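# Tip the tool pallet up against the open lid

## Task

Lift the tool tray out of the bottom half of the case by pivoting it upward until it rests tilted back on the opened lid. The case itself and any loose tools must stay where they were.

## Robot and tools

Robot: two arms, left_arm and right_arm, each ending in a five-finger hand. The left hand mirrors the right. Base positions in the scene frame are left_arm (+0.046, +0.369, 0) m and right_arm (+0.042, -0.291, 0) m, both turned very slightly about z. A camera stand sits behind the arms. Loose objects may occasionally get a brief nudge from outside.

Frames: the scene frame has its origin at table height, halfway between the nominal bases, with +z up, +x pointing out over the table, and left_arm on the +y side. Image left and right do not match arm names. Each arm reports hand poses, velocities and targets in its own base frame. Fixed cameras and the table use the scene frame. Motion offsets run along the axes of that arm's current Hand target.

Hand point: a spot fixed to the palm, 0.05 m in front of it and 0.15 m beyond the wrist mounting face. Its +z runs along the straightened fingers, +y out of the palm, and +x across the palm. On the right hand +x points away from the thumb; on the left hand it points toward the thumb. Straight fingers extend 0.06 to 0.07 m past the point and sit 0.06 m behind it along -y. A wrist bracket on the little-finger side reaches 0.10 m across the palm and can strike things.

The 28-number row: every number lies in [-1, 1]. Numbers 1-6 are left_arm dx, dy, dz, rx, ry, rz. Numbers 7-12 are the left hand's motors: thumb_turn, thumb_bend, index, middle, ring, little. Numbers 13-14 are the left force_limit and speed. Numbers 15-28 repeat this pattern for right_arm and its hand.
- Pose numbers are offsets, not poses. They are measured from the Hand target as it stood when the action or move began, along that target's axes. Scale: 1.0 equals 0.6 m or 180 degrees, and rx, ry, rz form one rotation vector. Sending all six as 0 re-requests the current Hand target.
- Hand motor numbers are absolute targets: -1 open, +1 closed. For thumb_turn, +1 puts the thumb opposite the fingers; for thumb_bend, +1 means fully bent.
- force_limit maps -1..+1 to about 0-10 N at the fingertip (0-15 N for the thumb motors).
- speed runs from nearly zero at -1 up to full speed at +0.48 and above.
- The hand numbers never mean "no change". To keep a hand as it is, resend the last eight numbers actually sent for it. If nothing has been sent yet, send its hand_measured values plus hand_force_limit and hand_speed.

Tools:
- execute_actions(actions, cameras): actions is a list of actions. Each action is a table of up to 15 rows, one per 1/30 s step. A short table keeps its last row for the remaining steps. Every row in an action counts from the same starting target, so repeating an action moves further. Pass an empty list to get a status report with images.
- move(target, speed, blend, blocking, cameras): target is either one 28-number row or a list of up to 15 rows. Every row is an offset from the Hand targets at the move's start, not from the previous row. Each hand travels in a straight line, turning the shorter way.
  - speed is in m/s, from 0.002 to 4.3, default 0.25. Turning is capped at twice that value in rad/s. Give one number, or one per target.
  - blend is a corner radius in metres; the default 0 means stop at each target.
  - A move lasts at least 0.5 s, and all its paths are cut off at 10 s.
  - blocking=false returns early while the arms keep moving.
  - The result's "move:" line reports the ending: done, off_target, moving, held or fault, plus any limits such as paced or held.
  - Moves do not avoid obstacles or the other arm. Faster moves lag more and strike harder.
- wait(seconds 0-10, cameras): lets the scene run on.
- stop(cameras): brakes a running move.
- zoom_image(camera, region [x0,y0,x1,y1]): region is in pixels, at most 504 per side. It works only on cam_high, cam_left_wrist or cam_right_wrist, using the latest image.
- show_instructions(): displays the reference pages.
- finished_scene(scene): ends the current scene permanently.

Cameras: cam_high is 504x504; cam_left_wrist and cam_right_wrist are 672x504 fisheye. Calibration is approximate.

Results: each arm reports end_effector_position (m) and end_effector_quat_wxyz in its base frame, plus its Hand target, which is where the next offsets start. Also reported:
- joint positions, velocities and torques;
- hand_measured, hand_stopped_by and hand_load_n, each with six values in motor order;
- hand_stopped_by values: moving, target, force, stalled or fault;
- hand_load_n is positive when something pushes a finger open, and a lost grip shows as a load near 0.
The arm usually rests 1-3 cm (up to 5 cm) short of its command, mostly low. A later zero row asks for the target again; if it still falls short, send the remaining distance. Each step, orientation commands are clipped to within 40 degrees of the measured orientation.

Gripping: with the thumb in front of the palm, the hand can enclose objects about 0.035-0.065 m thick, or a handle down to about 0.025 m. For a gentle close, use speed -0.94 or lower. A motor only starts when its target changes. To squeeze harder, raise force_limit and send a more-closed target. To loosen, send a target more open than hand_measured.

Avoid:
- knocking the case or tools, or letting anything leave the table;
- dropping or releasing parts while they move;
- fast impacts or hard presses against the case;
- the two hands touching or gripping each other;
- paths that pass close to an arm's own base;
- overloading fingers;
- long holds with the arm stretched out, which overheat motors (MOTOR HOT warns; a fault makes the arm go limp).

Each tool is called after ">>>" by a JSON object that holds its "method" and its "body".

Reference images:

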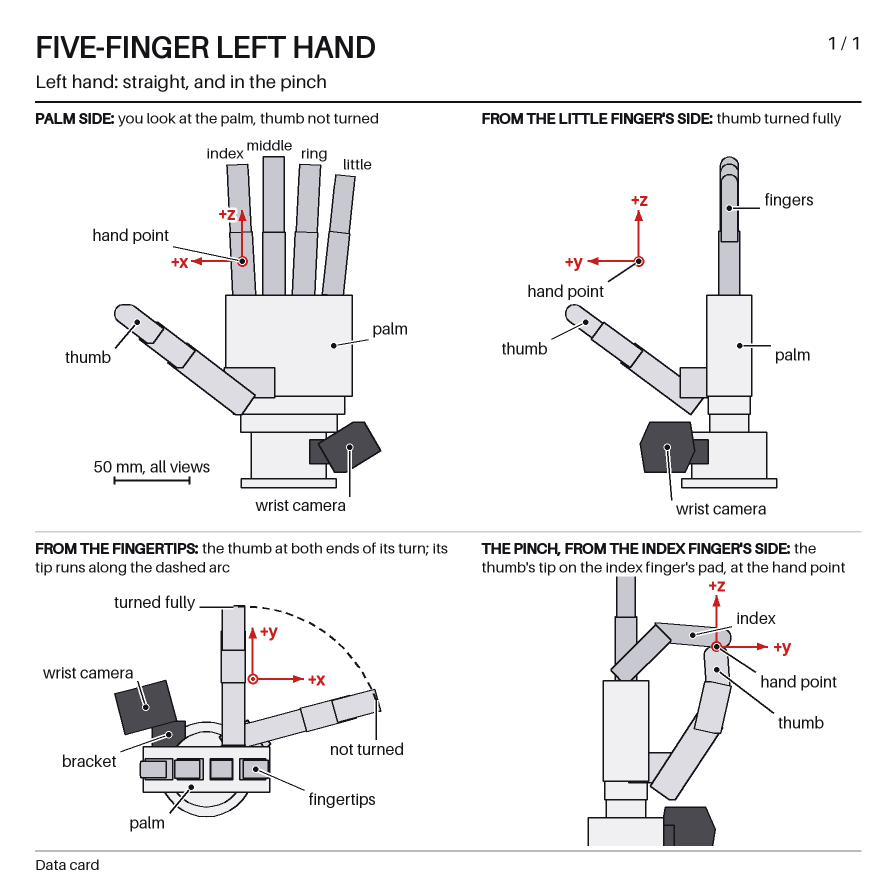

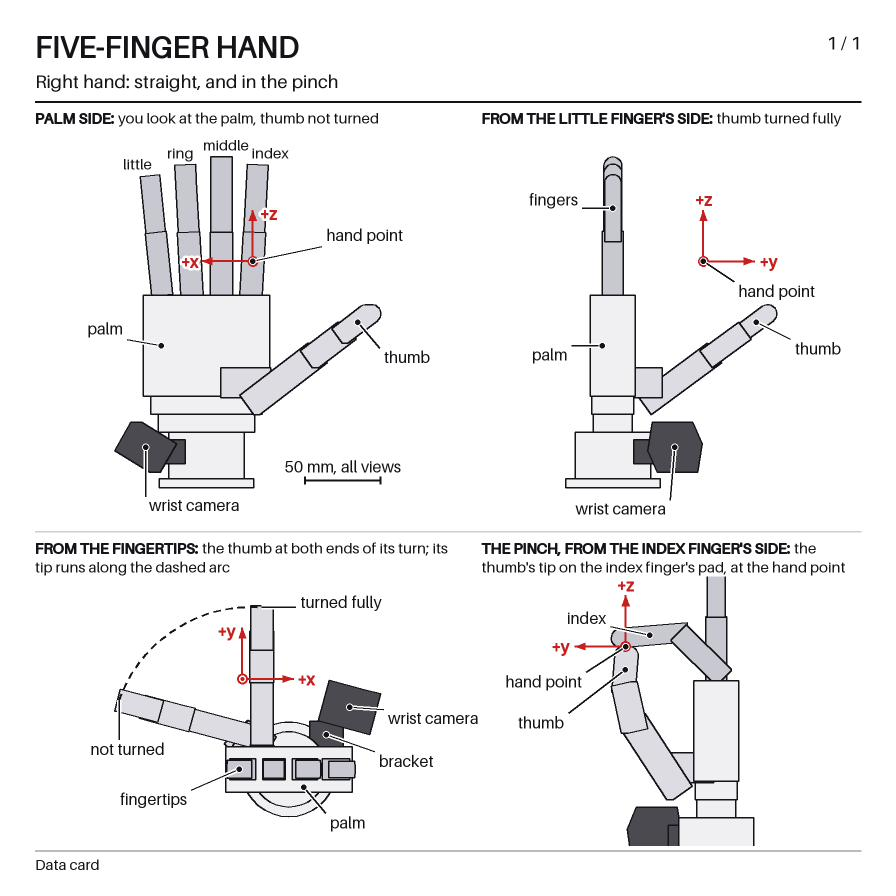

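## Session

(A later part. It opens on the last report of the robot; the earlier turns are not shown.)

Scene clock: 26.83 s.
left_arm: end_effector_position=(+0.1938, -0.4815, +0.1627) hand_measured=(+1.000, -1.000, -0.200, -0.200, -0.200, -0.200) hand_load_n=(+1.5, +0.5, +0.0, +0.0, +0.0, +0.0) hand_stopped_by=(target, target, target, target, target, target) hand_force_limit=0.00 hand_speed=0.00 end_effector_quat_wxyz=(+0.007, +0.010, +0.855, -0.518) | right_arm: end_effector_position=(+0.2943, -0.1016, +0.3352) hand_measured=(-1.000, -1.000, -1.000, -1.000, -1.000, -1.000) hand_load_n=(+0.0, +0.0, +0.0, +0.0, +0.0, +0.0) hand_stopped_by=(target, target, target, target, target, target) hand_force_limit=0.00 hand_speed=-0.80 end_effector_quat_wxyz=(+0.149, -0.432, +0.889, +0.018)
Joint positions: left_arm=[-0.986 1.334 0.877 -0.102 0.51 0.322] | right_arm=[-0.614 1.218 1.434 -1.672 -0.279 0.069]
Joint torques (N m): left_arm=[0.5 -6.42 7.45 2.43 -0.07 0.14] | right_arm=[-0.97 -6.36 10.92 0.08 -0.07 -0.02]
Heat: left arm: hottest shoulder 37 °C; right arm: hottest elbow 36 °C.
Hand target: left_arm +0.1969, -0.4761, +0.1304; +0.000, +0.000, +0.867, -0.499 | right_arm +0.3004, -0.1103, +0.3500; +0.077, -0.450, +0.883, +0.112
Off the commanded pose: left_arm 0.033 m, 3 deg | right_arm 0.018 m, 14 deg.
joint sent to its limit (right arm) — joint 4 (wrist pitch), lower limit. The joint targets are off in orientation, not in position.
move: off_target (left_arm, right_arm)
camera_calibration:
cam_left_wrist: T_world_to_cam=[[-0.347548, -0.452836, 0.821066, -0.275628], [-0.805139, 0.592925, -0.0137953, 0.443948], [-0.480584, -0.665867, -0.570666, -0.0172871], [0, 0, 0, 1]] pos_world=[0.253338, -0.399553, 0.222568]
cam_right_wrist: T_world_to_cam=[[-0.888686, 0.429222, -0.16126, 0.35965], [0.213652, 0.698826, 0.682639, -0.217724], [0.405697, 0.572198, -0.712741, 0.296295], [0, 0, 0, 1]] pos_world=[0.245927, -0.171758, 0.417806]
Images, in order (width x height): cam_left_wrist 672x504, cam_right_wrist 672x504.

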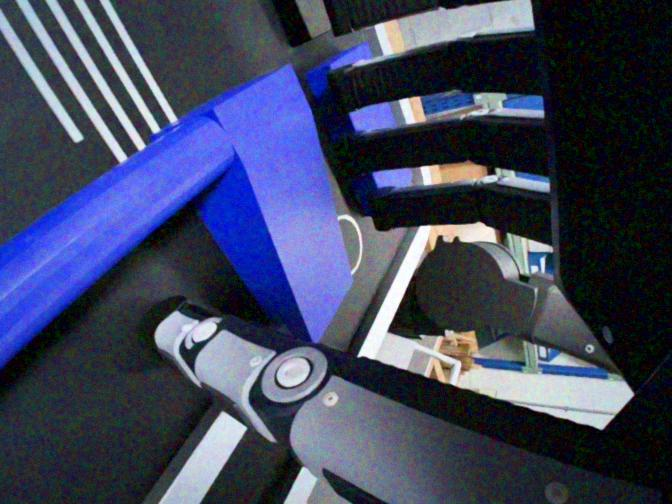

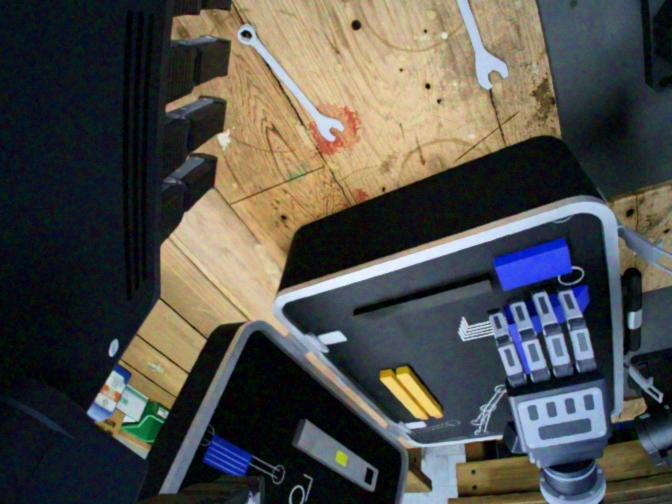

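>>> {"method": "move", "body": {"target": [0,-0.0907,-0.0750,-0.0278,0,0,1,-0.5,-0.2,-0.2,-0.2,-0.2,0,0,0,0,0,0,0,0,-1,-1,-1,-1,-1,-1,0,-0.8], "speed": 0.15, "cameras": ["cam_left_wrist"]}}

Scene clock: 29.20 s.
left_arm: end_effector_position=(+0.1901, -0.4595, +0.1683) hand_measured=(+1.000, -0.500, -0.200, -0.202, -0.200, -0.200) hand_load_n=(+0.0, +0.5, +1.5, +21.0, +0.0, +0.0) hand_stopped_by=(target, target, target, target, target, target) hand_force_limit=0.00 hand_speed=0.00 end_effector_quat_wxyz=(-0.009, -0.004, +0.894, -0.449) | right_arm: end_effector_position=(+0.2943, -0.1016, +0.3352) hand_measured=(-1.000, -1.000, -1.000, -1.000, -1.000, -1.000) hand_load_n=(+0.0, +0.0, +0.0, +0.0, +0.0, +0.0) hand_stopped_by=(target, target, target, target, target, target) hand_force_limit=0.00 hand_speed=-0.80 end_effector_quat_wxyz=(+0.149, -0.432, +0.889, +0.018)
Joint positions: left_arm=[-0.986 1.32 0.966 -0.379 0.47 0.364] | right_arm=[-0.614 1.218 1.434 -1.672 -0.279 0.069]
Joint torques (N m): left_arm=[0.32 -11.28 14.75 -0.4 0.21 0.1] | right_arm=[-0.91 -6.36 10.92 0.08 -0.08 -0.03]
Heat: left arm: hottest shoulder 37 °C; right arm: hottest elbow 36 °C.
Hand target: left_arm +0.1968, -0.4646, +0.1999; +0.000, +0.000, +0.888, -0.460 | right_arm +0.3004, -0.1103, +0.3500; +0.077, -0.450, +0.883, +0.112
Off the commanded pose: left_arm 0.033 m, 2 deg | right_arm 0.018 m, 14 deg.
joint sent to its limit (right arm) — joint 4 (wrist pitch), lower limit. The joint targets are off in orientation, not in position.
move: off_target (left_arm, right_arm)
camera_calibration:
cam_left_wrist: T_world_to_cam=[[-0.309937, -0.58096, 0.752612, -0.325989], [-0.808828, 0.577191, 0.112461, 0.400204], [-0.499737, -0.573877, -0.64879, 0.057919], [0, 0, 0, 1]] pos_world=[0.251605, -0.387143, 0.237913]
Images, in order (width x height): cam_left_wrist 672x504.

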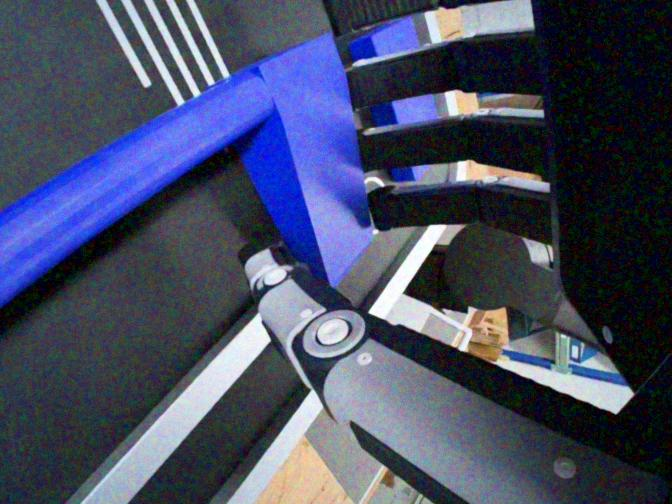

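>>> {"method": "move", "body": {"target": [0.0112,0.048,0.0235,0,0,0,1,-0.5,-0.25,-0.25,-0.25,-0.25,0,0,0,0,0,0,0,0,-1,-1,-1,-1,-1,-1,0,-0.8], "speed": 0.1, "cameras": ["all"]}}

>>> {"method": "zoom_image", "body": {"camera": "cam_right_wrist", "region": [440, 200, 672, 504]}}

Scene clock: 30.57 s.
left_arm: end_effector_position=(+0.1909, -0.4598, +0.1668) hand_measured=(+1.000, -0.500, -0.250, -0.250, -0.250, -0.250) hand_load_n=(+0.0, +0.0, +0.0, +0.0, +0.0, +0.0) hand_stopped_by=(target, target, target, force, target, target) hand_force_limit=0.00 hand_speed=0.00 end_effector_quat_wxyz=(-0.004, -0.002, +0.891, -0.454) | right_arm: end_effector_position=(+0.2943, -0.1016, +0.3352) hand_measured=(-1.000, -1.000, -1.000, -1.000, -1.000, -1.000) hand_load_n=(+0.0, +0.0, +0.0, +0.0, +0.0, +0.0) hand_stopped_by=(target, target, target, target, target, target) hand_force_limit=0.00 hand_speed=-0.80 end_effector_quat_wxyz=(+0.149, -0.432, +0.889, +0.018)
Joint positions: left_arm=[-0.986 1.316 0.953 -0.355 0.467 0.365] | right_arm=[-0.614 1.218 1.434 -1.672 -0.279 0.069]
Joint torques (N m): left_arm=[0.03 -10.52 8.87 2.66 0.13 0.03] | right_arm=[-0.97 -6.36 10.93 0.08 -0.07 -0.03]
Heat: left arm: hottest shoulder 37 °C; right arm: hottest elbow 36 °C.
Hand target: left_arm +0.1902, -0.4595, +0.1683; +0.000, +0.000, +0.888, -0.461 | right_arm +0.3004, -0.1103, +0.3500; +0.077, -0.450, +0.883, +0.112
Off the commanded pose: left_arm 0.002 m, 1 deg | right_arm 0.018 m, 14 deg.
joint sent to its limit (right arm) — joint 4 (wrist pitch), lower limit. The joint targets are off in orientation, not in position.
move: off_target (right_arm)
camera_calibration:
cam_left_wrist: T_world_to_cam=[[-0.317145, -0.572799, 0.755857, -0.320214], [-0.81071, 0.577301, 0.0973274, 0.404164], [-0.492106, -0.581914, -0.647462, 0.0517695], [0, 0, 0, 1]] pos_world=[0.251582, -0.386617, 0.236219]
cam_right_wrist: T_world_to_cam=[[-0.888686, 0.429222, -0.16126, 0.35965], [0.213652, 0.698826, 0.682639, -0.217724], [0.405697, 0.572198, -0.712741, 0.296295], [0, 0, 0, 1]] pos_world=[0.245927, -0.171758, 0.417806]

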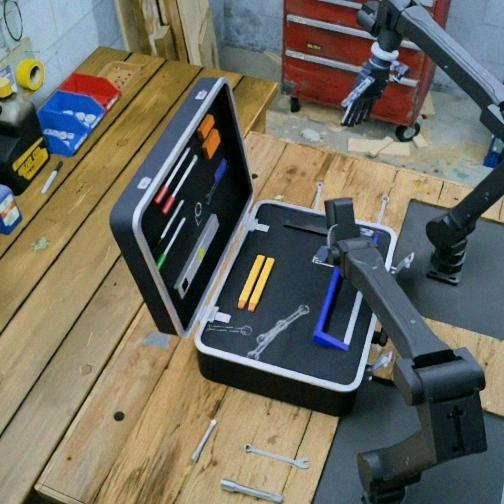

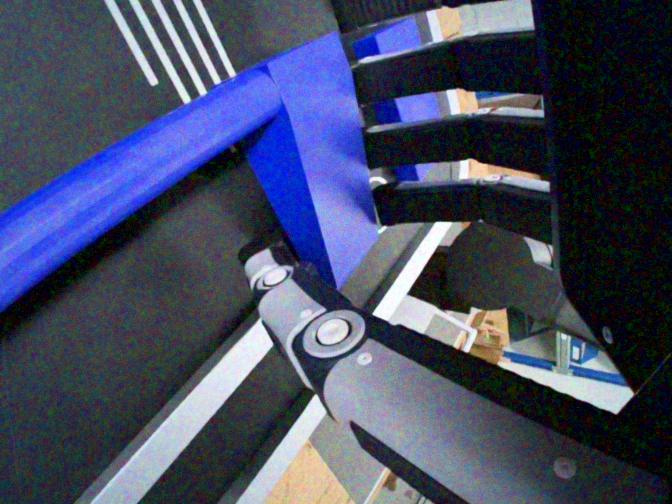

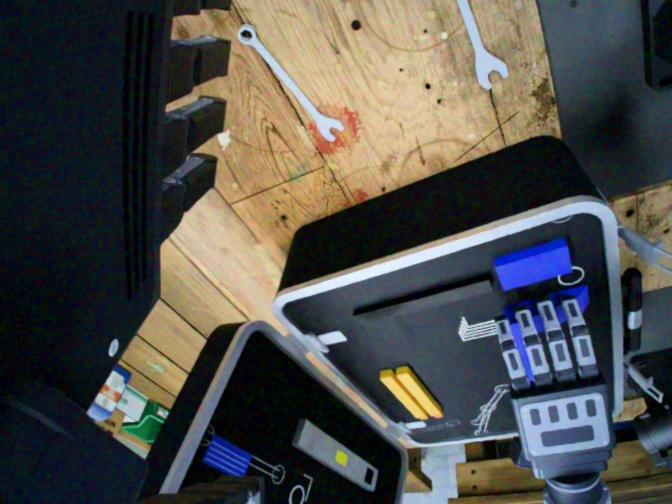

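Scaled by 1.658 from the camera's 672x504 image, which has a finer 960x720 frame.

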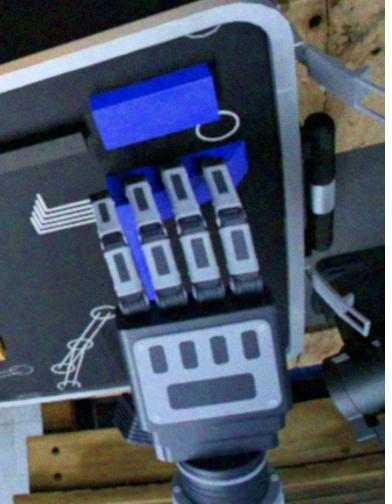

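>>> {"method": "move", "body": {"target": [0,0.016,0.0115,0,0,0,1,-0.5,-0.25,-0.25,-0.25,-0.25,0,-0.8,0,0,0,0,0,0,-1,-1,-1,-1,-1,-1,0,-0.8], "speed": 0.05, "cameras": ["cam_left_wrist"]}}

Scene clock: 35.93 s.
left_arm: end_effector_position=(+0.1911, -0.4602, +0.1619) hand_measured=(+1.000, -0.500, -0.250, -0.250, -0.250, -0.250) hand_load_n=(+0.0, +0.0, +0.0, +0.0, +0.0, -0.5) hand_stopped_by=(target, target, target, force, target, target) hand_force_limit=0.00 hand_speed=-0.80 end_effector_quat_wxyz=(+0.000, +0.000, +0.888, -0.460) | right_arm: end_effector_position=(+0.2943, -0.1016, +0.3352) hand_measured=(-1.000, -1.000, -1.000, -1.000, -1.000, -1.000) hand_load_n=(+0.0, +0.0, +0.0, +0.0, +0.0, +0.0) hand_stopped_by=(target, target, target, target, target, target) hand_force_limit=0.00 hand_speed=-0.80 end_effector_quat_wxyz=(+0.149, -0.432, +0.889, +0.018)
Joint positions: left_arm=[-0.986 1.316 0.933 -0.319 0.467 0.365] | right_arm=[-0.614 1.218 1.434 -1.672 -0.279 0.069]
Joint torques (N m): left_arm=[0.21 -9.47 8.73 2.55 0.12 0.04] | right_arm=[-0.91 -6.36 10.92 0.08 -0.07 -0.03]
Heat: left arm: hottest shoulder 37 °C; right arm: hottest elbow 37 °C.
Hand target: left_arm +0.1902, -0.4596, +0.1566; +0.000, +0.000, +0.888, -0.461 | right_arm +0.3004, -0.1103, +0.3500; +0.077, -0.450, +0.883, +0.112
Off the commanded pose: left_arm 0.006 m, 0 deg | right_arm 0.018 m, 14 deg.
joint sent to its limit (right arm) — joint 4 (wrist pitch), lower limit. The joint targets are off in orientation, not in position.
move: off_target (right_arm)
camera_calibration:
cam_left_wrist: T_world_to_cam=[[-0.323553, -0.563161, 0.760371, -0.311674], [-0.811509, 0.578404, 0.0830751, 0.407964], [-0.486586, -0.590169, -0.644154, 0.0430363], [0, 0, 0, 1]] pos_world=[0.251164, -0.386092, 0.230818]
Images, in order (width x height): cam_left_wrist 672x504.

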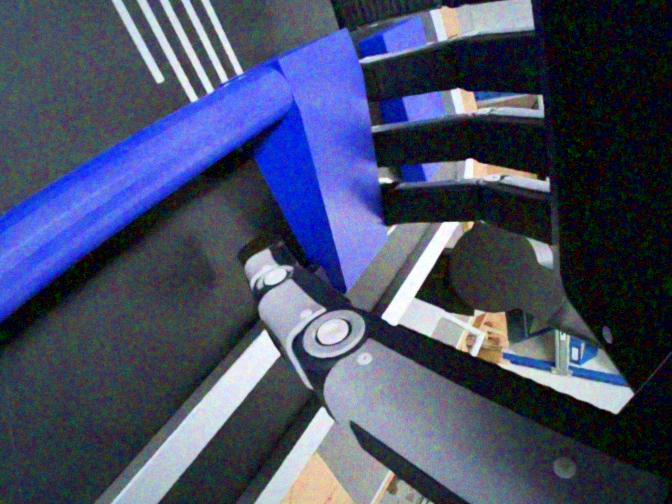

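>>> {"method": "move", "body": {"target": [0,0,0,0,0,0,1,0.2,0.25,0.25,0.25,0.25,0.2,-0.92,0,0,0,0,0,0,-1,-1,-1,-1,-1,-1,0,-0.8], "speed": 0.05, "cameras": ["cam_left_wrist"]}}

Scene clock: 41.20 s.
left_arm: end_effector_position=(+0.1920, -0.4650, +0.1657) hand_measured=(+1.000, +0.066, -0.148, -0.162, -0.116, -0.034) hand_load_n=(+0.0, +0.0, +0.0, +0.0, +1.0, +4.5) hand_stopped_by=(target, moving, force, force, force, force) hand_force_limit=0.20 hand_speed=-0.92 end_effector_quat_wxyz=(+0.003, +0.005, +0.883, -0.470) | right_arm: end_effector_position=(+0.2943, -0.1016, +0.3352) hand_measured=(-1.000, -1.000, -1.000, -1.000, -1.000, -1.000) hand_load_n=(+0.0, +0.0, +0.0, +0.0, +0.0, +0.5) hand_stopped_by=(target, target, target, target, target, target) hand_force_limit=0.00 hand_speed=-0.80 end_effector_quat_wxyz=(+0.149, -0.432, +0.889, +0.018)
Joint positions: left_arm=[-0.988 1.316 0.932 -0.294 0.473 0.365] | right_arm=[-0.614 1.218 1.434 -1.672 -0.279 0.069]
Joint torques (N m): left_arm=[0.38 -9.52 8.87 1.4 -0.07 0.04] | right_arm=[-0.97 -6.36 10.92 0.06 -0.07 -0.03]
Heat: left arm: hottest shoulder 37 °C; right arm: hottest elbow 38 °C.
Hand target: left_arm +0.1902, -0.4596, +0.1564; +0.000, +0.000, +0.888, -0.461 | right_arm +0.3004, -0.1103, +0.3500; +0.077, -0.450, +0.883, +0.112
Off the commanded pose: left_arm 0.011 m, 1 deg | right_arm 0.018 m, 14 deg.
joint sent to its limit (right arm) — joint 4 (wrist pitch), lower limit.
move: moving (left_arm; no rest 5 s after the path's end), off_target (right_arm)
camera_calibration:
cam_left_wrist: T_world_to_cam=[[-0.335172, -0.543693, 0.769453, -0.307191], [-0.808576, 0.585192, 0.0612814, 0.41735], [-0.483596, -0.601621, -0.635757, 0.0358857], [0, 0, 0, 1]] pos_world=[0.251851, -0.389658, 0.233608]
Images, in order (width x height): cam_left_wrist 672x504.

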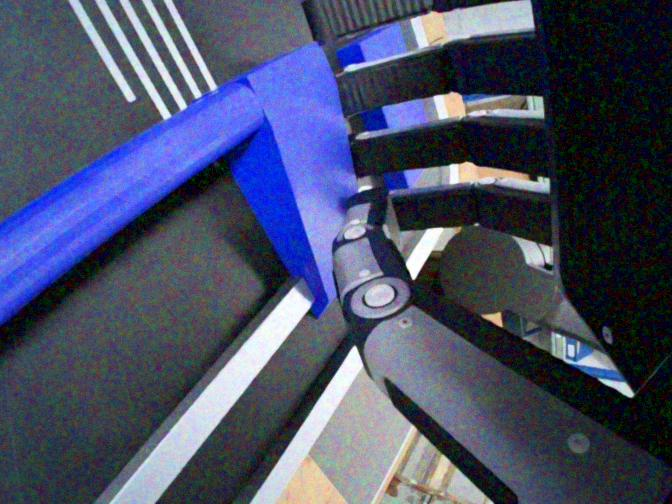

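>>> {"method": "move", "body": {"target": [[0,0,0,0,0,0,1,-0.5,-0.25,-0.25,-0.25,-0.25,0.2,-0.5,0,0,0,0,0,0,-1,-1,-1,-1,-1,-1,0,-0.8],[0,-0.0613,-0.0433,0,0,0,1,-0.5,-0.25,-0.25,-0.25,-0.25,0.2,-0.5,0,0,0,0,0,0,-1,-1,-1,-1,-1,-1,0,-0.8],[-0.0455,-0.0733,-0.0265,0,0,0,1,-0.5,-0.15,-0.15,-0.15,-0.15,0.2,-0.5,0,0,0,0,0,0,-1,-1,-1,-1,-1,-1,0,-0.8]], "speed": 0.1, "cameras": ["cam_left_wrist","cam_right_wrist"]}}

Scene clock: 45.60 s.
left_arm: end_effector_position=(+0.2039, -0.4597, +0.1842) hand_measured=(+1.000, -0.500, -0.150, -0.212, -0.150, -0.150) hand_load_n=(+0.0, +0.0, +0.0, +0.0, +0.0, +0.0) hand_stopped_by=(target, target, target, force, target, target) hand_force_limit=0.20 hand_speed=-0.50 end_effector_quat_wxyz=(-0.011, -0.005, +0.892, -0.451) | right_arm: end_effector_position=(+0.2943, -0.1016, +0.3352) hand_measured=(-1.000, -1.000, -1.000, -1.000, -1.000, -1.000) hand_load_n=(+0.0, +0.0, +0.0, +0.0, +0.0, +0.0) hand_stopped_by=(target, target, target, target, target, target) hand_force_limit=0.00 hand_speed=-0.80 end_effector_quat_wxyz=(+0.149, -0.432, +0.889, +0.018)
Joint positions: left_arm=[-0.956 1.328 1.015 -0.428 0.497 0.38] | right_arm=[-0.614 1.218 1.434 -1.672 -0.279 0.069]
Joint torques (N m): left_arm=[0.85 -8.7 14.95 1.14 0.06 0.17] | right_arm=[-0.85 -6.36 10.93 0.06 -0.07 -0.03]
Heat: left arm: hottest shoulder 37 °C; right arm: hottest elbow 39 °C.
Hand target: left_arm +0.2175, -0.4720, +0.2018; +0.000, +0.000, +0.888, -0.461 | right_arm +0.3004, -0.1103, +0.3500; +0.077, -0.450, +0.883, +0.112
Off the commanded pose: left_arm 0.025 m, 2 deg | right_arm 0.018 m, 14 deg.
joint sent to its limit (right arm) — joint 4 (wrist pitch), lower limit. The joint targets are off in orientation, not in position.
move: off_target (left_arm, right_arm); target 3's new numbers were sent with left_arm's hand 0.030 m and 2 deg from that target
camera_calibration:
cam_left_wrist: T_world_to_cam=[[-0.305576, -0.577257, 0.75723, -0.333784], [-0.808304, 0.577598, 0.114131, 0.409465], [-0.503257, -0.577196, -0.643099, 0.0732037], [0, 0, 0, 1]] pos_world=[0.265816, -0.386932, 0.253096]
cam_right_wrist: T_world_to_cam=[[-0.888686, 0.429222, -0.16126, 0.35965], [0.213652, 0.698826, 0.682639, -0.217724], [0.405697, 0.572198, -0.712741, 0.296295], [0, 0, 0, 1]] pos_world=[0.245927, -0.171758, 0.417806]
Images, in order (width x height): cam_left_wrist 672x504, cam_right_wrist 672x504.

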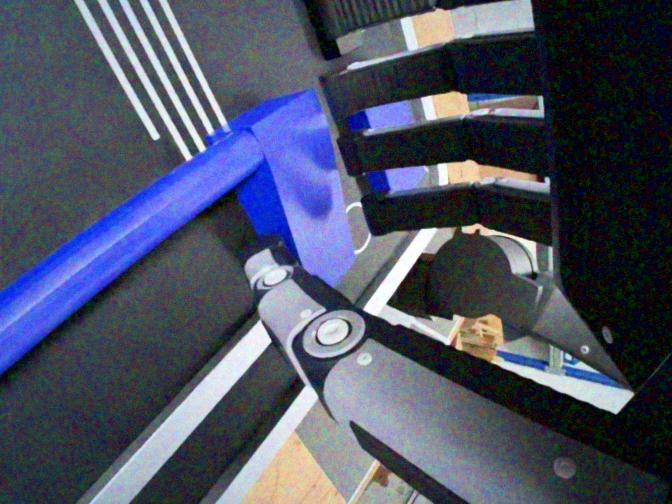

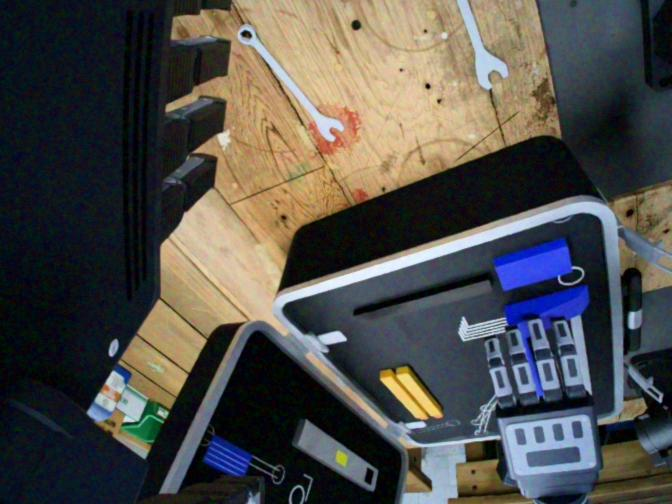

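>>> {"method": "zoom_image", "body": {"camera": "cam_right_wrist", "region": [440, 200, 672, 504]}}

>>> {"method": "zoom_image", "body": {"camera": "cam_left_wrist", "region": [140, 50, 440, 350]}}

Scaled by 1.658 from the camera's 672x504 image, which has a finer 960x720 frame.

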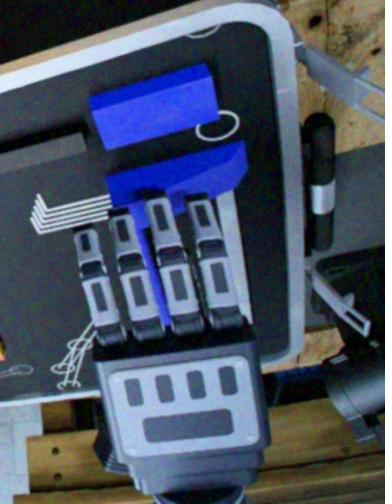

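Scaled by 1.680 from the camera's 672x504 image, which has a finer 960x720 frame.

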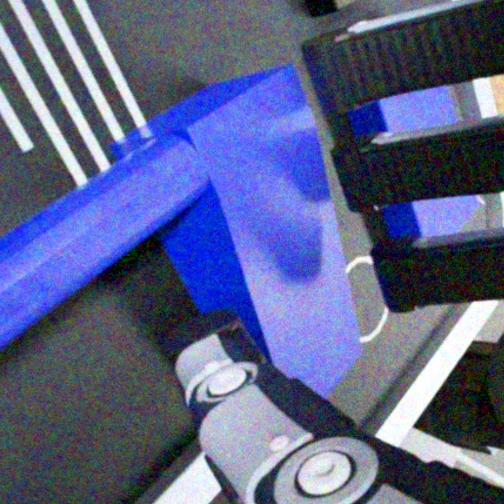

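>>> {"method": "move", "body": {"target": [[0.0227,0.0502,-0.0197,0,0,0,1,-0.5,-0.15,-0.15,-0.15,-0.15,0.2,-0.5,0,0,0,0,0,0,-1,-1,-1,-1,-1,-1,0,-0.8],[0,0.0055,-0.0513,0,0,0,1,-0.5,-0.15,-0.15,-0.15,-0.15,0.2,-0.5,0,0,0,0,0,0,-1,-1,-1,-1,-1,-1,0,-0.8]], "speed": 0.08, "cameras": ["cam_left_wrist"]}}

>>> {"method": "zoom_image", "body": {"camera": "cam_left_wrist", "region": [140, 50, 440, 350]}}

Scene clock: 48.17 s.
left_arm: end_effector_position=(+0.2012, -0.4339, +0.1844) hand_measured=(+1.000, -0.500, -0.150, -0.212, -0.150, -0.150) hand_load_n=(+0.0, +0.0, +0.0, +0.5, +0.0, +0.0) hand_stopped_by=(target, target, target, force, target, target) hand_force_limit=0.20 hand_speed=-0.50 end_effector_quat_wxyz=(-0.020, -0.008, +0.898, -0.440) | right_arm: end_effector_position=(+0.2943, -0.1016, +0.3352) hand_measured=(-1.000, -1.000, -1.000, -1.000, -1.000, -1.000) hand_load_n=(+0.0, +0.0, +0.0, +0.0, +0.0, +0.0) hand_stopped_by=(target, target, target, target, target, target) hand_force_limit=0.00 hand_speed=-0.80 end_effector_quat_wxyz=(+0.149, -0.432, +0.889, +0.018)
Joint positions: left_arm=[-0.923 1.284 0.989 -0.49 0.524 0.409] | right_arm=[-0.614 1.218 1.434 -1.672 -0.279 0.069]
Joint torques (N m): left_arm=[0.97 -9.82 15.53 0.99 0.2 0.19] | right_arm=[-0.91 -6.36 10.93 0.08 -0.07 -0.03]
Heat: left arm: hottest shoulder 37 °C; right arm: hottest elbow 39 °C.
Hand target: left_arm +0.2174, -0.4448, +0.2165; +0.000, +0.000, +0.888, -0.460 | right_arm +0.3004, -0.1103, +0.3500; +0.077, -0.450, +0.883, +0.112
Off the commanded pose: left_arm 0.038 m, 4 deg | right_arm 0.018 m, 14 deg.
joint sent to its limit (right arm) — joint 4 (wrist pitch), lower limit. The joint targets are off in orientation, not in position.
move: off_target (left_arm, right_arm)
camera_calibration:
cam_left_wrist: T_world_to_cam=[[-0.293561, -0.594909, 0.748268, -0.328319], [-0.80408, 0.576996, 0.143283, 0.385847], [-0.516988, -0.559606, -0.647738, 0.0980413], [0, 0, 0, 1]] pos_world=[0.264556, -0.363088, 0.253891]
Images, in order (width x height): cam_left_wrist 672x504.

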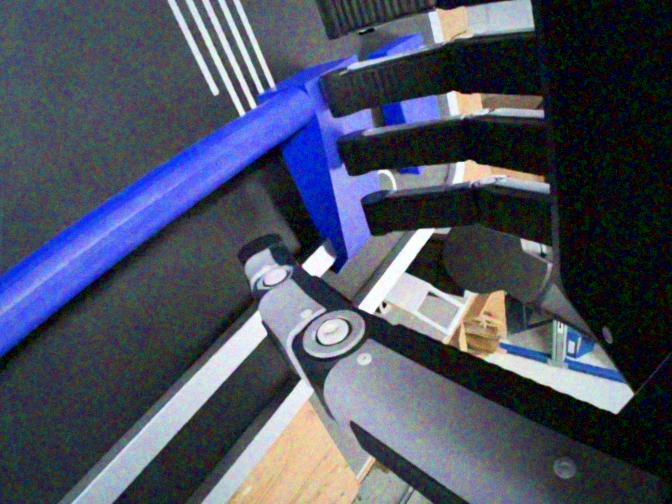

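Scaled by 1.680 from the camera's 672x504 image, which has a finer 960x720 frame.

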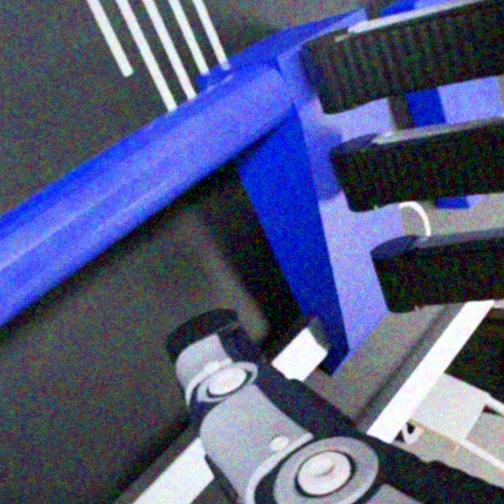

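>>> {"method": "move", "body": {"target": [0.0,-0.041,-0.029,0,0,0,1,-0.5,-0.15,-0.15,-0.15,-0.15,0.2,-0.5,0,0,0,0,0,0,-1,-1,-1,-1,-1,-1,0,-0.8], "speed": 0.1, "cameras": ["cam_left_wrist","cam_right_wrist","cam_high"]}}

Scene clock: 49.47 s.
left_arm: end_effector_position=(+0.2025, -0.4349, +0.2143) hand_measured=(+1.000, -0.500, -0.150, -0.212, -0.150, -0.150) hand_load_n=(+0.0, +0.0, +0.0, +0.0, +0.0, +0.0) hand_stopped_by=(target, target, target, force, target, target) hand_force_limit=0.20 hand_speed=-0.50 end_effector_quat_wxyz=(-0.020, -0.008, +0.898, -0.440) | right_arm: end_effector_position=(+0.2943, -0.1016, +0.3352) hand_measured=(-1.000, -1.000, -1.000, -1.000, -1.000, -1.000) hand_load_n=(+0.0, +0.0, +0.0, +0.0, +0.0, +0.0) hand_stopped_by=(target, target, target, target, target, target) hand_force_limit=0.00 hand_speed=-0.80 end_effector_quat_wxyz=(+0.149, -0.432, +0.889, +0.018)
Joint positions: left_arm=[-0.922 1.267 1.055 -0.573 0.524 0.409] | right_arm=[-0.614 1.218 1.434 -1.672 -0.279 0.069]
Joint torques (N m): left_arm=[0.97 -9.88 15.9 1.03 0.2 0.14] | right_arm=[-0.85 -6.42 10.93 0.06 -0.07 -0.03]
Heat: left arm: hottest shoulder 37 °C; right arm: hottest elbow 39 °C.
Hand target: left_arm +0.2175, -0.4449, +0.2468; +0.000, +0.000, +0.888, -0.461 | right_arm +0.3004, -0.1103, +0.3500; +0.077, -0.450, +0.883, +0.112
Off the commanded pose: left_arm 0.037 m, 4 deg | right_arm 0.018 m, 14 deg.
joint sent to its limit (right arm) — joint 4 (wrist pitch), lower limit. The joint targets are off in orientation, not in position.
move: off_target (left_arm, right_arm)
camera_calibration:
cam_left_wrist: T_world_to_cam=[[-0.293848, -0.59494, 0.748131, -0.350907], [-0.804313, 0.576797, 0.142775, 0.383222], [-0.516462, -0.559778, -0.648009, 0.117409], [0, 0, 0, 1]] pos_world=[0.265755, -0.364087, 0.283892]
cam_right_wrist: T_world_to_cam=[[-0.888686, 0.429222, -0.16126, 0.35965], [0.213652, 0.698826, 0.682639, -0.217724], [0.405697, 0.572198, -0.712741, 0.296295], [0, 0, 0, 1]] pos_world=[0.245927, -0.171758, 0.417806]

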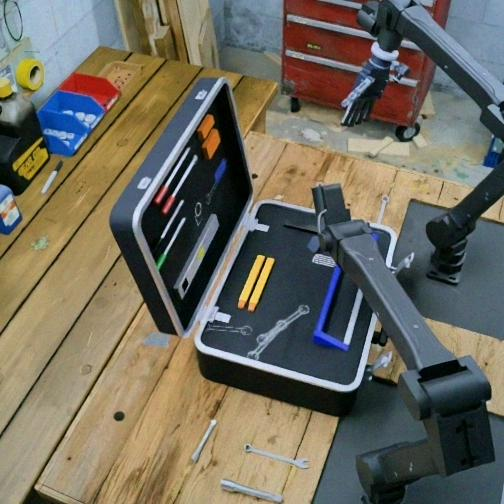

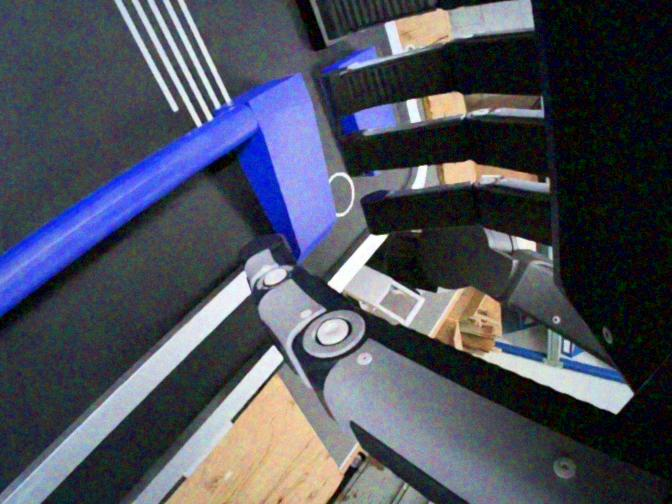

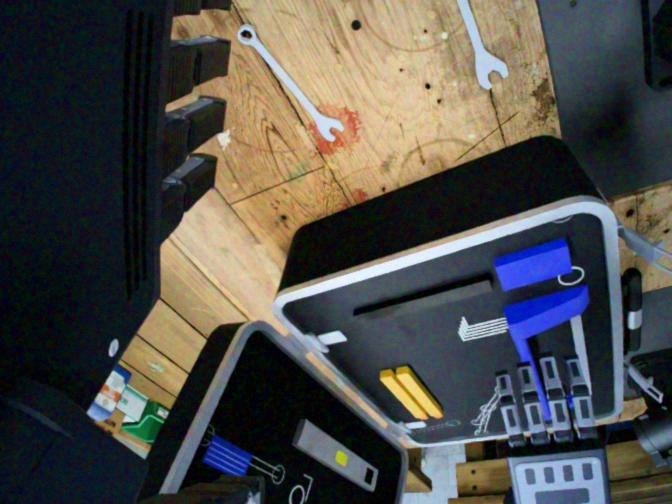

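>>> {"method": "move", "body": {"target": [[-0.0058,0.0152,0.056,-0.0711,0,0,1,-0.5,-0.1,-0.1,-0.1,-0.1,0.2,-0.5,0,0,0,0,0,0,-1,-1,-1,-1,-1,-1,0,-0.8],[-0.0058,0.1003,0.116,-0.0711,0,0,1,-0.5,-0.1,-0.1,-0.1,-0.1,0.2,-0.5,0,0,0,0,0,0,-1,-1,-1,-1,-1,-1,0,-0.8]], "speed": 0.08, "cameras": ["cam_left_wrist","cam_right_wrist"]}}

>>> {"method": "zoom_image", "body": {"camera": "cam_left_wrist", "region": [140, 50, 440, 350]}}

>>> {"method": "zoom_image", "body": {"camera": "cam_right_wrist", "region": [440, 200, 672, 504]}}

Scene clock: 53.47 s.
left_arm: end_effector_position=(+0.2238, -0.4654, +0.1860) hand_measured=(+1.000, -0.500, -0.100, -0.100, -0.100, -0.100) hand_load_n=(+0.0, +0.0, +0.0, -12.5, +0.0, +0.0) hand_stopped_by=(target, target, target, target, target, target) hand_force_limit=0.20 hand_speed=-0.50 end_effector_quat_wxyz=(+0.004, -0.005, +0.928, -0.373) | right_arm: end_effector_position=(+0.2943, -0.1016, +0.3352) hand_measured=(-1.000, -1.000, -1.000, -1.000, -1.000, -1.000) hand_load_n=(+0.0, +0.0, +0.0, +0.0, +0.0, +0.0) hand_stopped_by=(target, target, target, target, target, target) hand_force_limit=0.00 hand_speed=-0.80 end_effector_quat_wxyz=(+0.149, -0.432, +0.889, +0.018)
Joint positions: left_arm=[-0.976 1.424 1.188 -0.658 0.388 0.447] | right_arm=[-0.614 1.218 1.434 -1.672 -0.279 0.069]
Joint torques (N m): left_arm=[-0.62 -9.11 7.6 2.62 -0.21 0.15] | right_arm=[-0.91 -6.36 10.93 0.06 -0.07 -0.03]
Heat: left arm: hottest shoulder 37 °C; right arm: hottest elbow 40 °C.
Hand target: left_arm +0.2209, -0.4671, +0.1575; +0.000, +0.000, +0.933, -0.359 | right_arm +0.3004, -0.1103, +0.3500; +0.077, -0.450, +0.883, +0.112
Off the commanded pose: left_arm 0.029 m, 2 deg | right_arm 0.018 m, 14 deg.
joint sent to its limit (right arm) — joint 4 (wrist pitch), lower limit. The joint targets are off in orientation, not in position.
move: off_target (left_arm, right_arm)
camera_calibration:
cam_left_wrist: T_world_to_cam=[[-0.318134, -0.700775, 0.638518, -0.365063], [-0.818787, 0.542597, 0.187551, 0.401029], [-0.477889, -0.463144, -0.746405, 0.147576], [0, 0, 0, 1]] pos_world=[0.282744, -0.405076, 0.268038]
cam_right_wrist: T_world_to_cam=[[-0.888686, 0.429222, -0.16126, 0.35965], [0.213652, 0.698826, 0.682639, -0.217724], [0.405697, 0.572198, -0.712741, 0.296295], [0, 0, 0, 1]] pos_world=[0.245927, -0.171758, 0.417806]
Images, in order (width x height): cam_left_wrist 672x504, cam_right_wrist 672x504.

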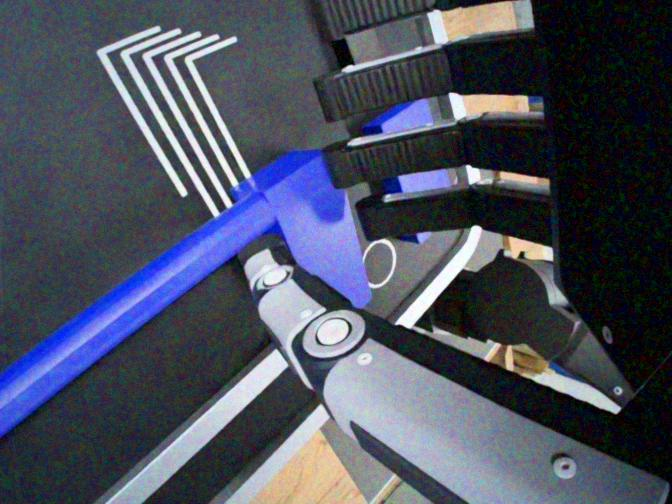

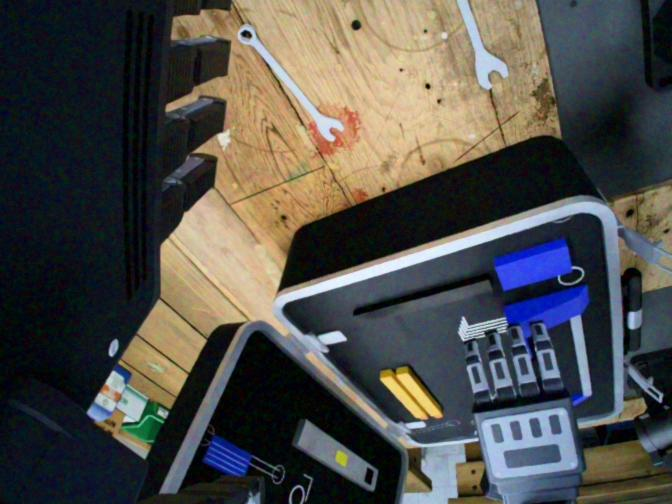

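Scaled by 1.680 from the camera's 672x504 image, which has a finer 960x720 frame.

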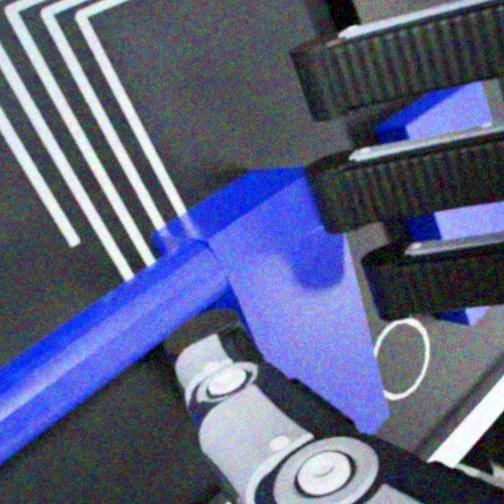

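Scaled by 1.658 from the camera's 672x504 image, which has a finer 960x720 frame.

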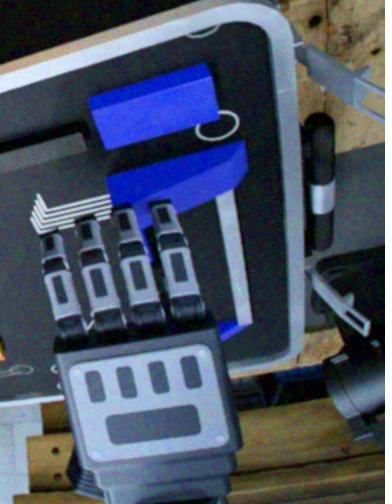

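>>> {"method": "move", "body": {"target": [[0.0,-0.0838,-0.0926,0,0,0,1,-0.5,-0.1,-0.1,-0.1,-0.1,0.2,-0.5,0,0,0,0,0,0,-1,-1,-1,-1,-1,-1,0,-0.8],[0.0073,-0.0886,-0.0883,0,0,0,1,-0.5,-0.22,-0.22,-0.22,-0.22,0.2,-0.5,0,0,0,0,0,0,-1,-1,-1,-1,-1,-1,0,-0.8],[0.0073,-0.0048,0.0043,0,0,0,1,-0.5,-0.22,-0.22,-0.22,-0.22,0.2,-0.5,0,0,0,0,0,0,-1,-1,-1,-1,-1,-1,0,-0.8]], "speed": 0.08, "cameras": ["cam_left_wrist","cam_right_wrist"]}}

>>> {"method": "zoom_image", "body": {"camera": "cam_left_wrist", "region": [140, 50, 440, 350]}}

>>> {"method": "zoom_image", "body": {"camera": "cam_right_wrist", "region": [440, 200, 672, 504]}}

Scene clock: 57.87 s.
left_arm: end_effector_position=(+0.2196, -0.4675, +0.1701) hand_measured=(+1.000, -0.500, -0.220, -0.220, -0.220, -0.220) hand_load_n=(+1.0, +1.0, +0.0, +0.0, +0.0, -0.5) hand_stopped_by=(target, target, target, target, target, target) hand_force_limit=0.20 hand_speed=-0.50 end_effector_quat_wxyz=(+0.003, -0.003, +0.932, -0.363) | right_arm: end_effector_position=(+0.2943, -0.1016, +0.3352) hand_measured=(-1.000, -1.000, -1.000, -1.000, -1.000, -1.000) hand_load_n=(+0.0, +0.0, +0.0, +0.0, +0.0, +0.0) hand_stopped_by=(target, target, target, target, target, target) hand_force_limit=0.00 hand_speed=-0.80 end_effector_quat_wxyz=(+0.149, -0.432, +0.889, +0.018)
Joint positions: left_arm=[-0.99 1.445 1.174 -0.643 0.374 0.447] | right_arm=[-0.614 1.218 1.434 -1.672 -0.279 0.069]
Joint torques (N m): left_arm=[-0.44 -10.4 8.94 2.43 0.03 0.04] | right_arm=[-0.85 -6.48 10.93 0.06 -0.07 -0.03]
Heat: left arm: hottest elbow 38 °C; right arm: hottest elbow 40 °C.
Hand target: left_arm +0.2165, -0.4709, +0.1574; +0.000, +0.000, +0.933, -0.359 | right_arm +0.3004, -0.1103, +0.3500; +0.077, -0.450, +0.883, +0.112
Off the commanded pose: left_arm 0.013 m, 1 deg | right_arm 0.018 m, 14 deg.
joint sent to its limit (right arm) — joint 4 (wrist pitch), lower limit. The joint targets are off in orientation, not in position.
move: off_target (left_arm, right_arm); target 2's new numbers were sent with left_arm's hand 0.035 m and 3 deg from that target
camera_calibration:
cam_left_wrist: T_world_to_cam=[[-0.320781, -0.713504, 0.622906, -0.360365], [-0.815717, 0.542349, 0.201156, 0.398666], [-0.481357, -0.443588, -0.755993, 0.144282], [0, 0, 0, 1]] pos_world=[0.279052, -0.409336, 0.253355]
cam_right_wrist: T_world_to_cam=[[-0.888686, 0.429222, -0.16126, 0.35965], [0.213652, 0.698826, 0.682639, -0.217724], [0.405697, 0.572198, -0.712741, 0.296295], [0, 0, 0, 1]] pos_world=[0.245927, -0.171758, 0.417806]
Images, in order (width x height): cam_left_wrist 672x504, cam_right_wrist 672x504.

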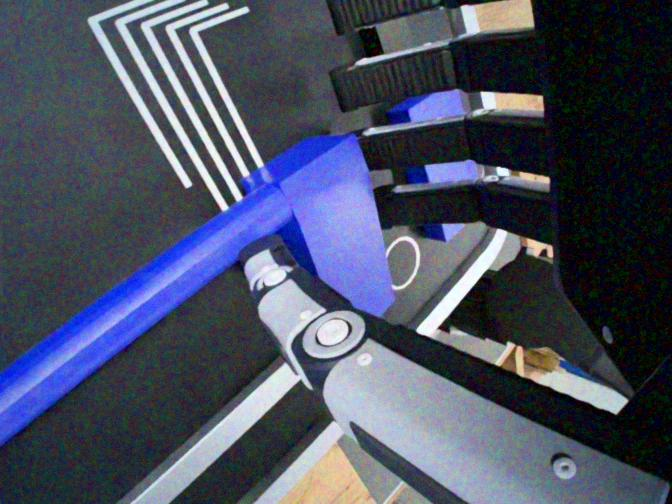

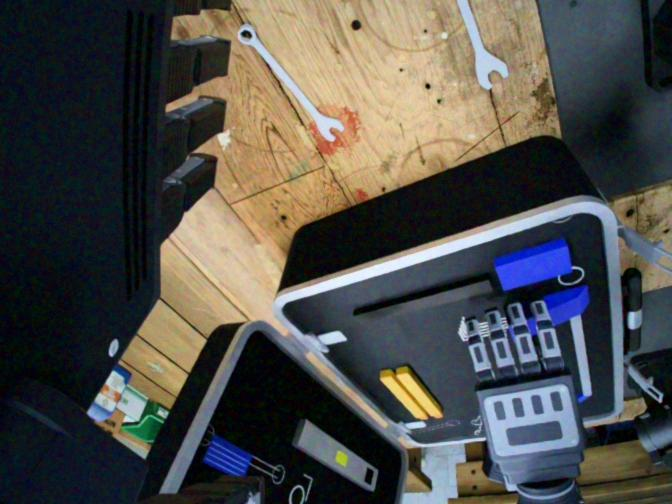

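Scaled by 1.680 from the camera's 672x504 image, which has a finer 960x720 frame.

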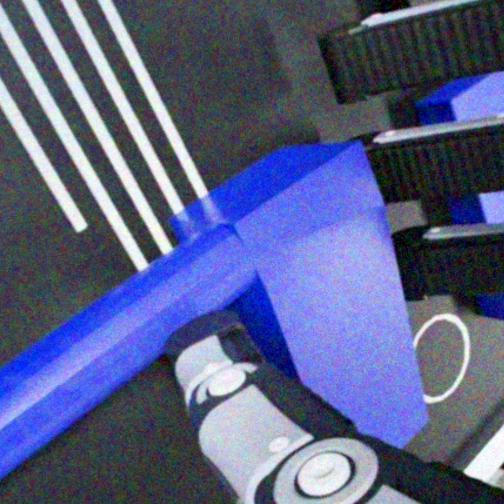

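Scaled by 1.658 from the camera's 672x504 image, which has a finer 960x720 frame.

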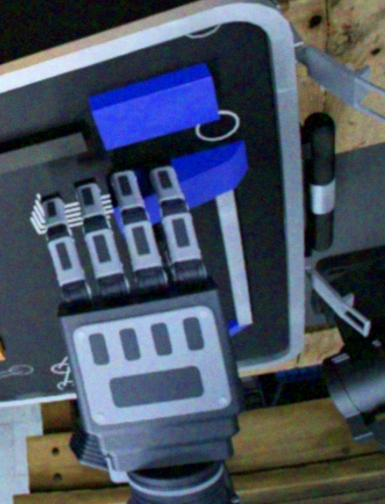

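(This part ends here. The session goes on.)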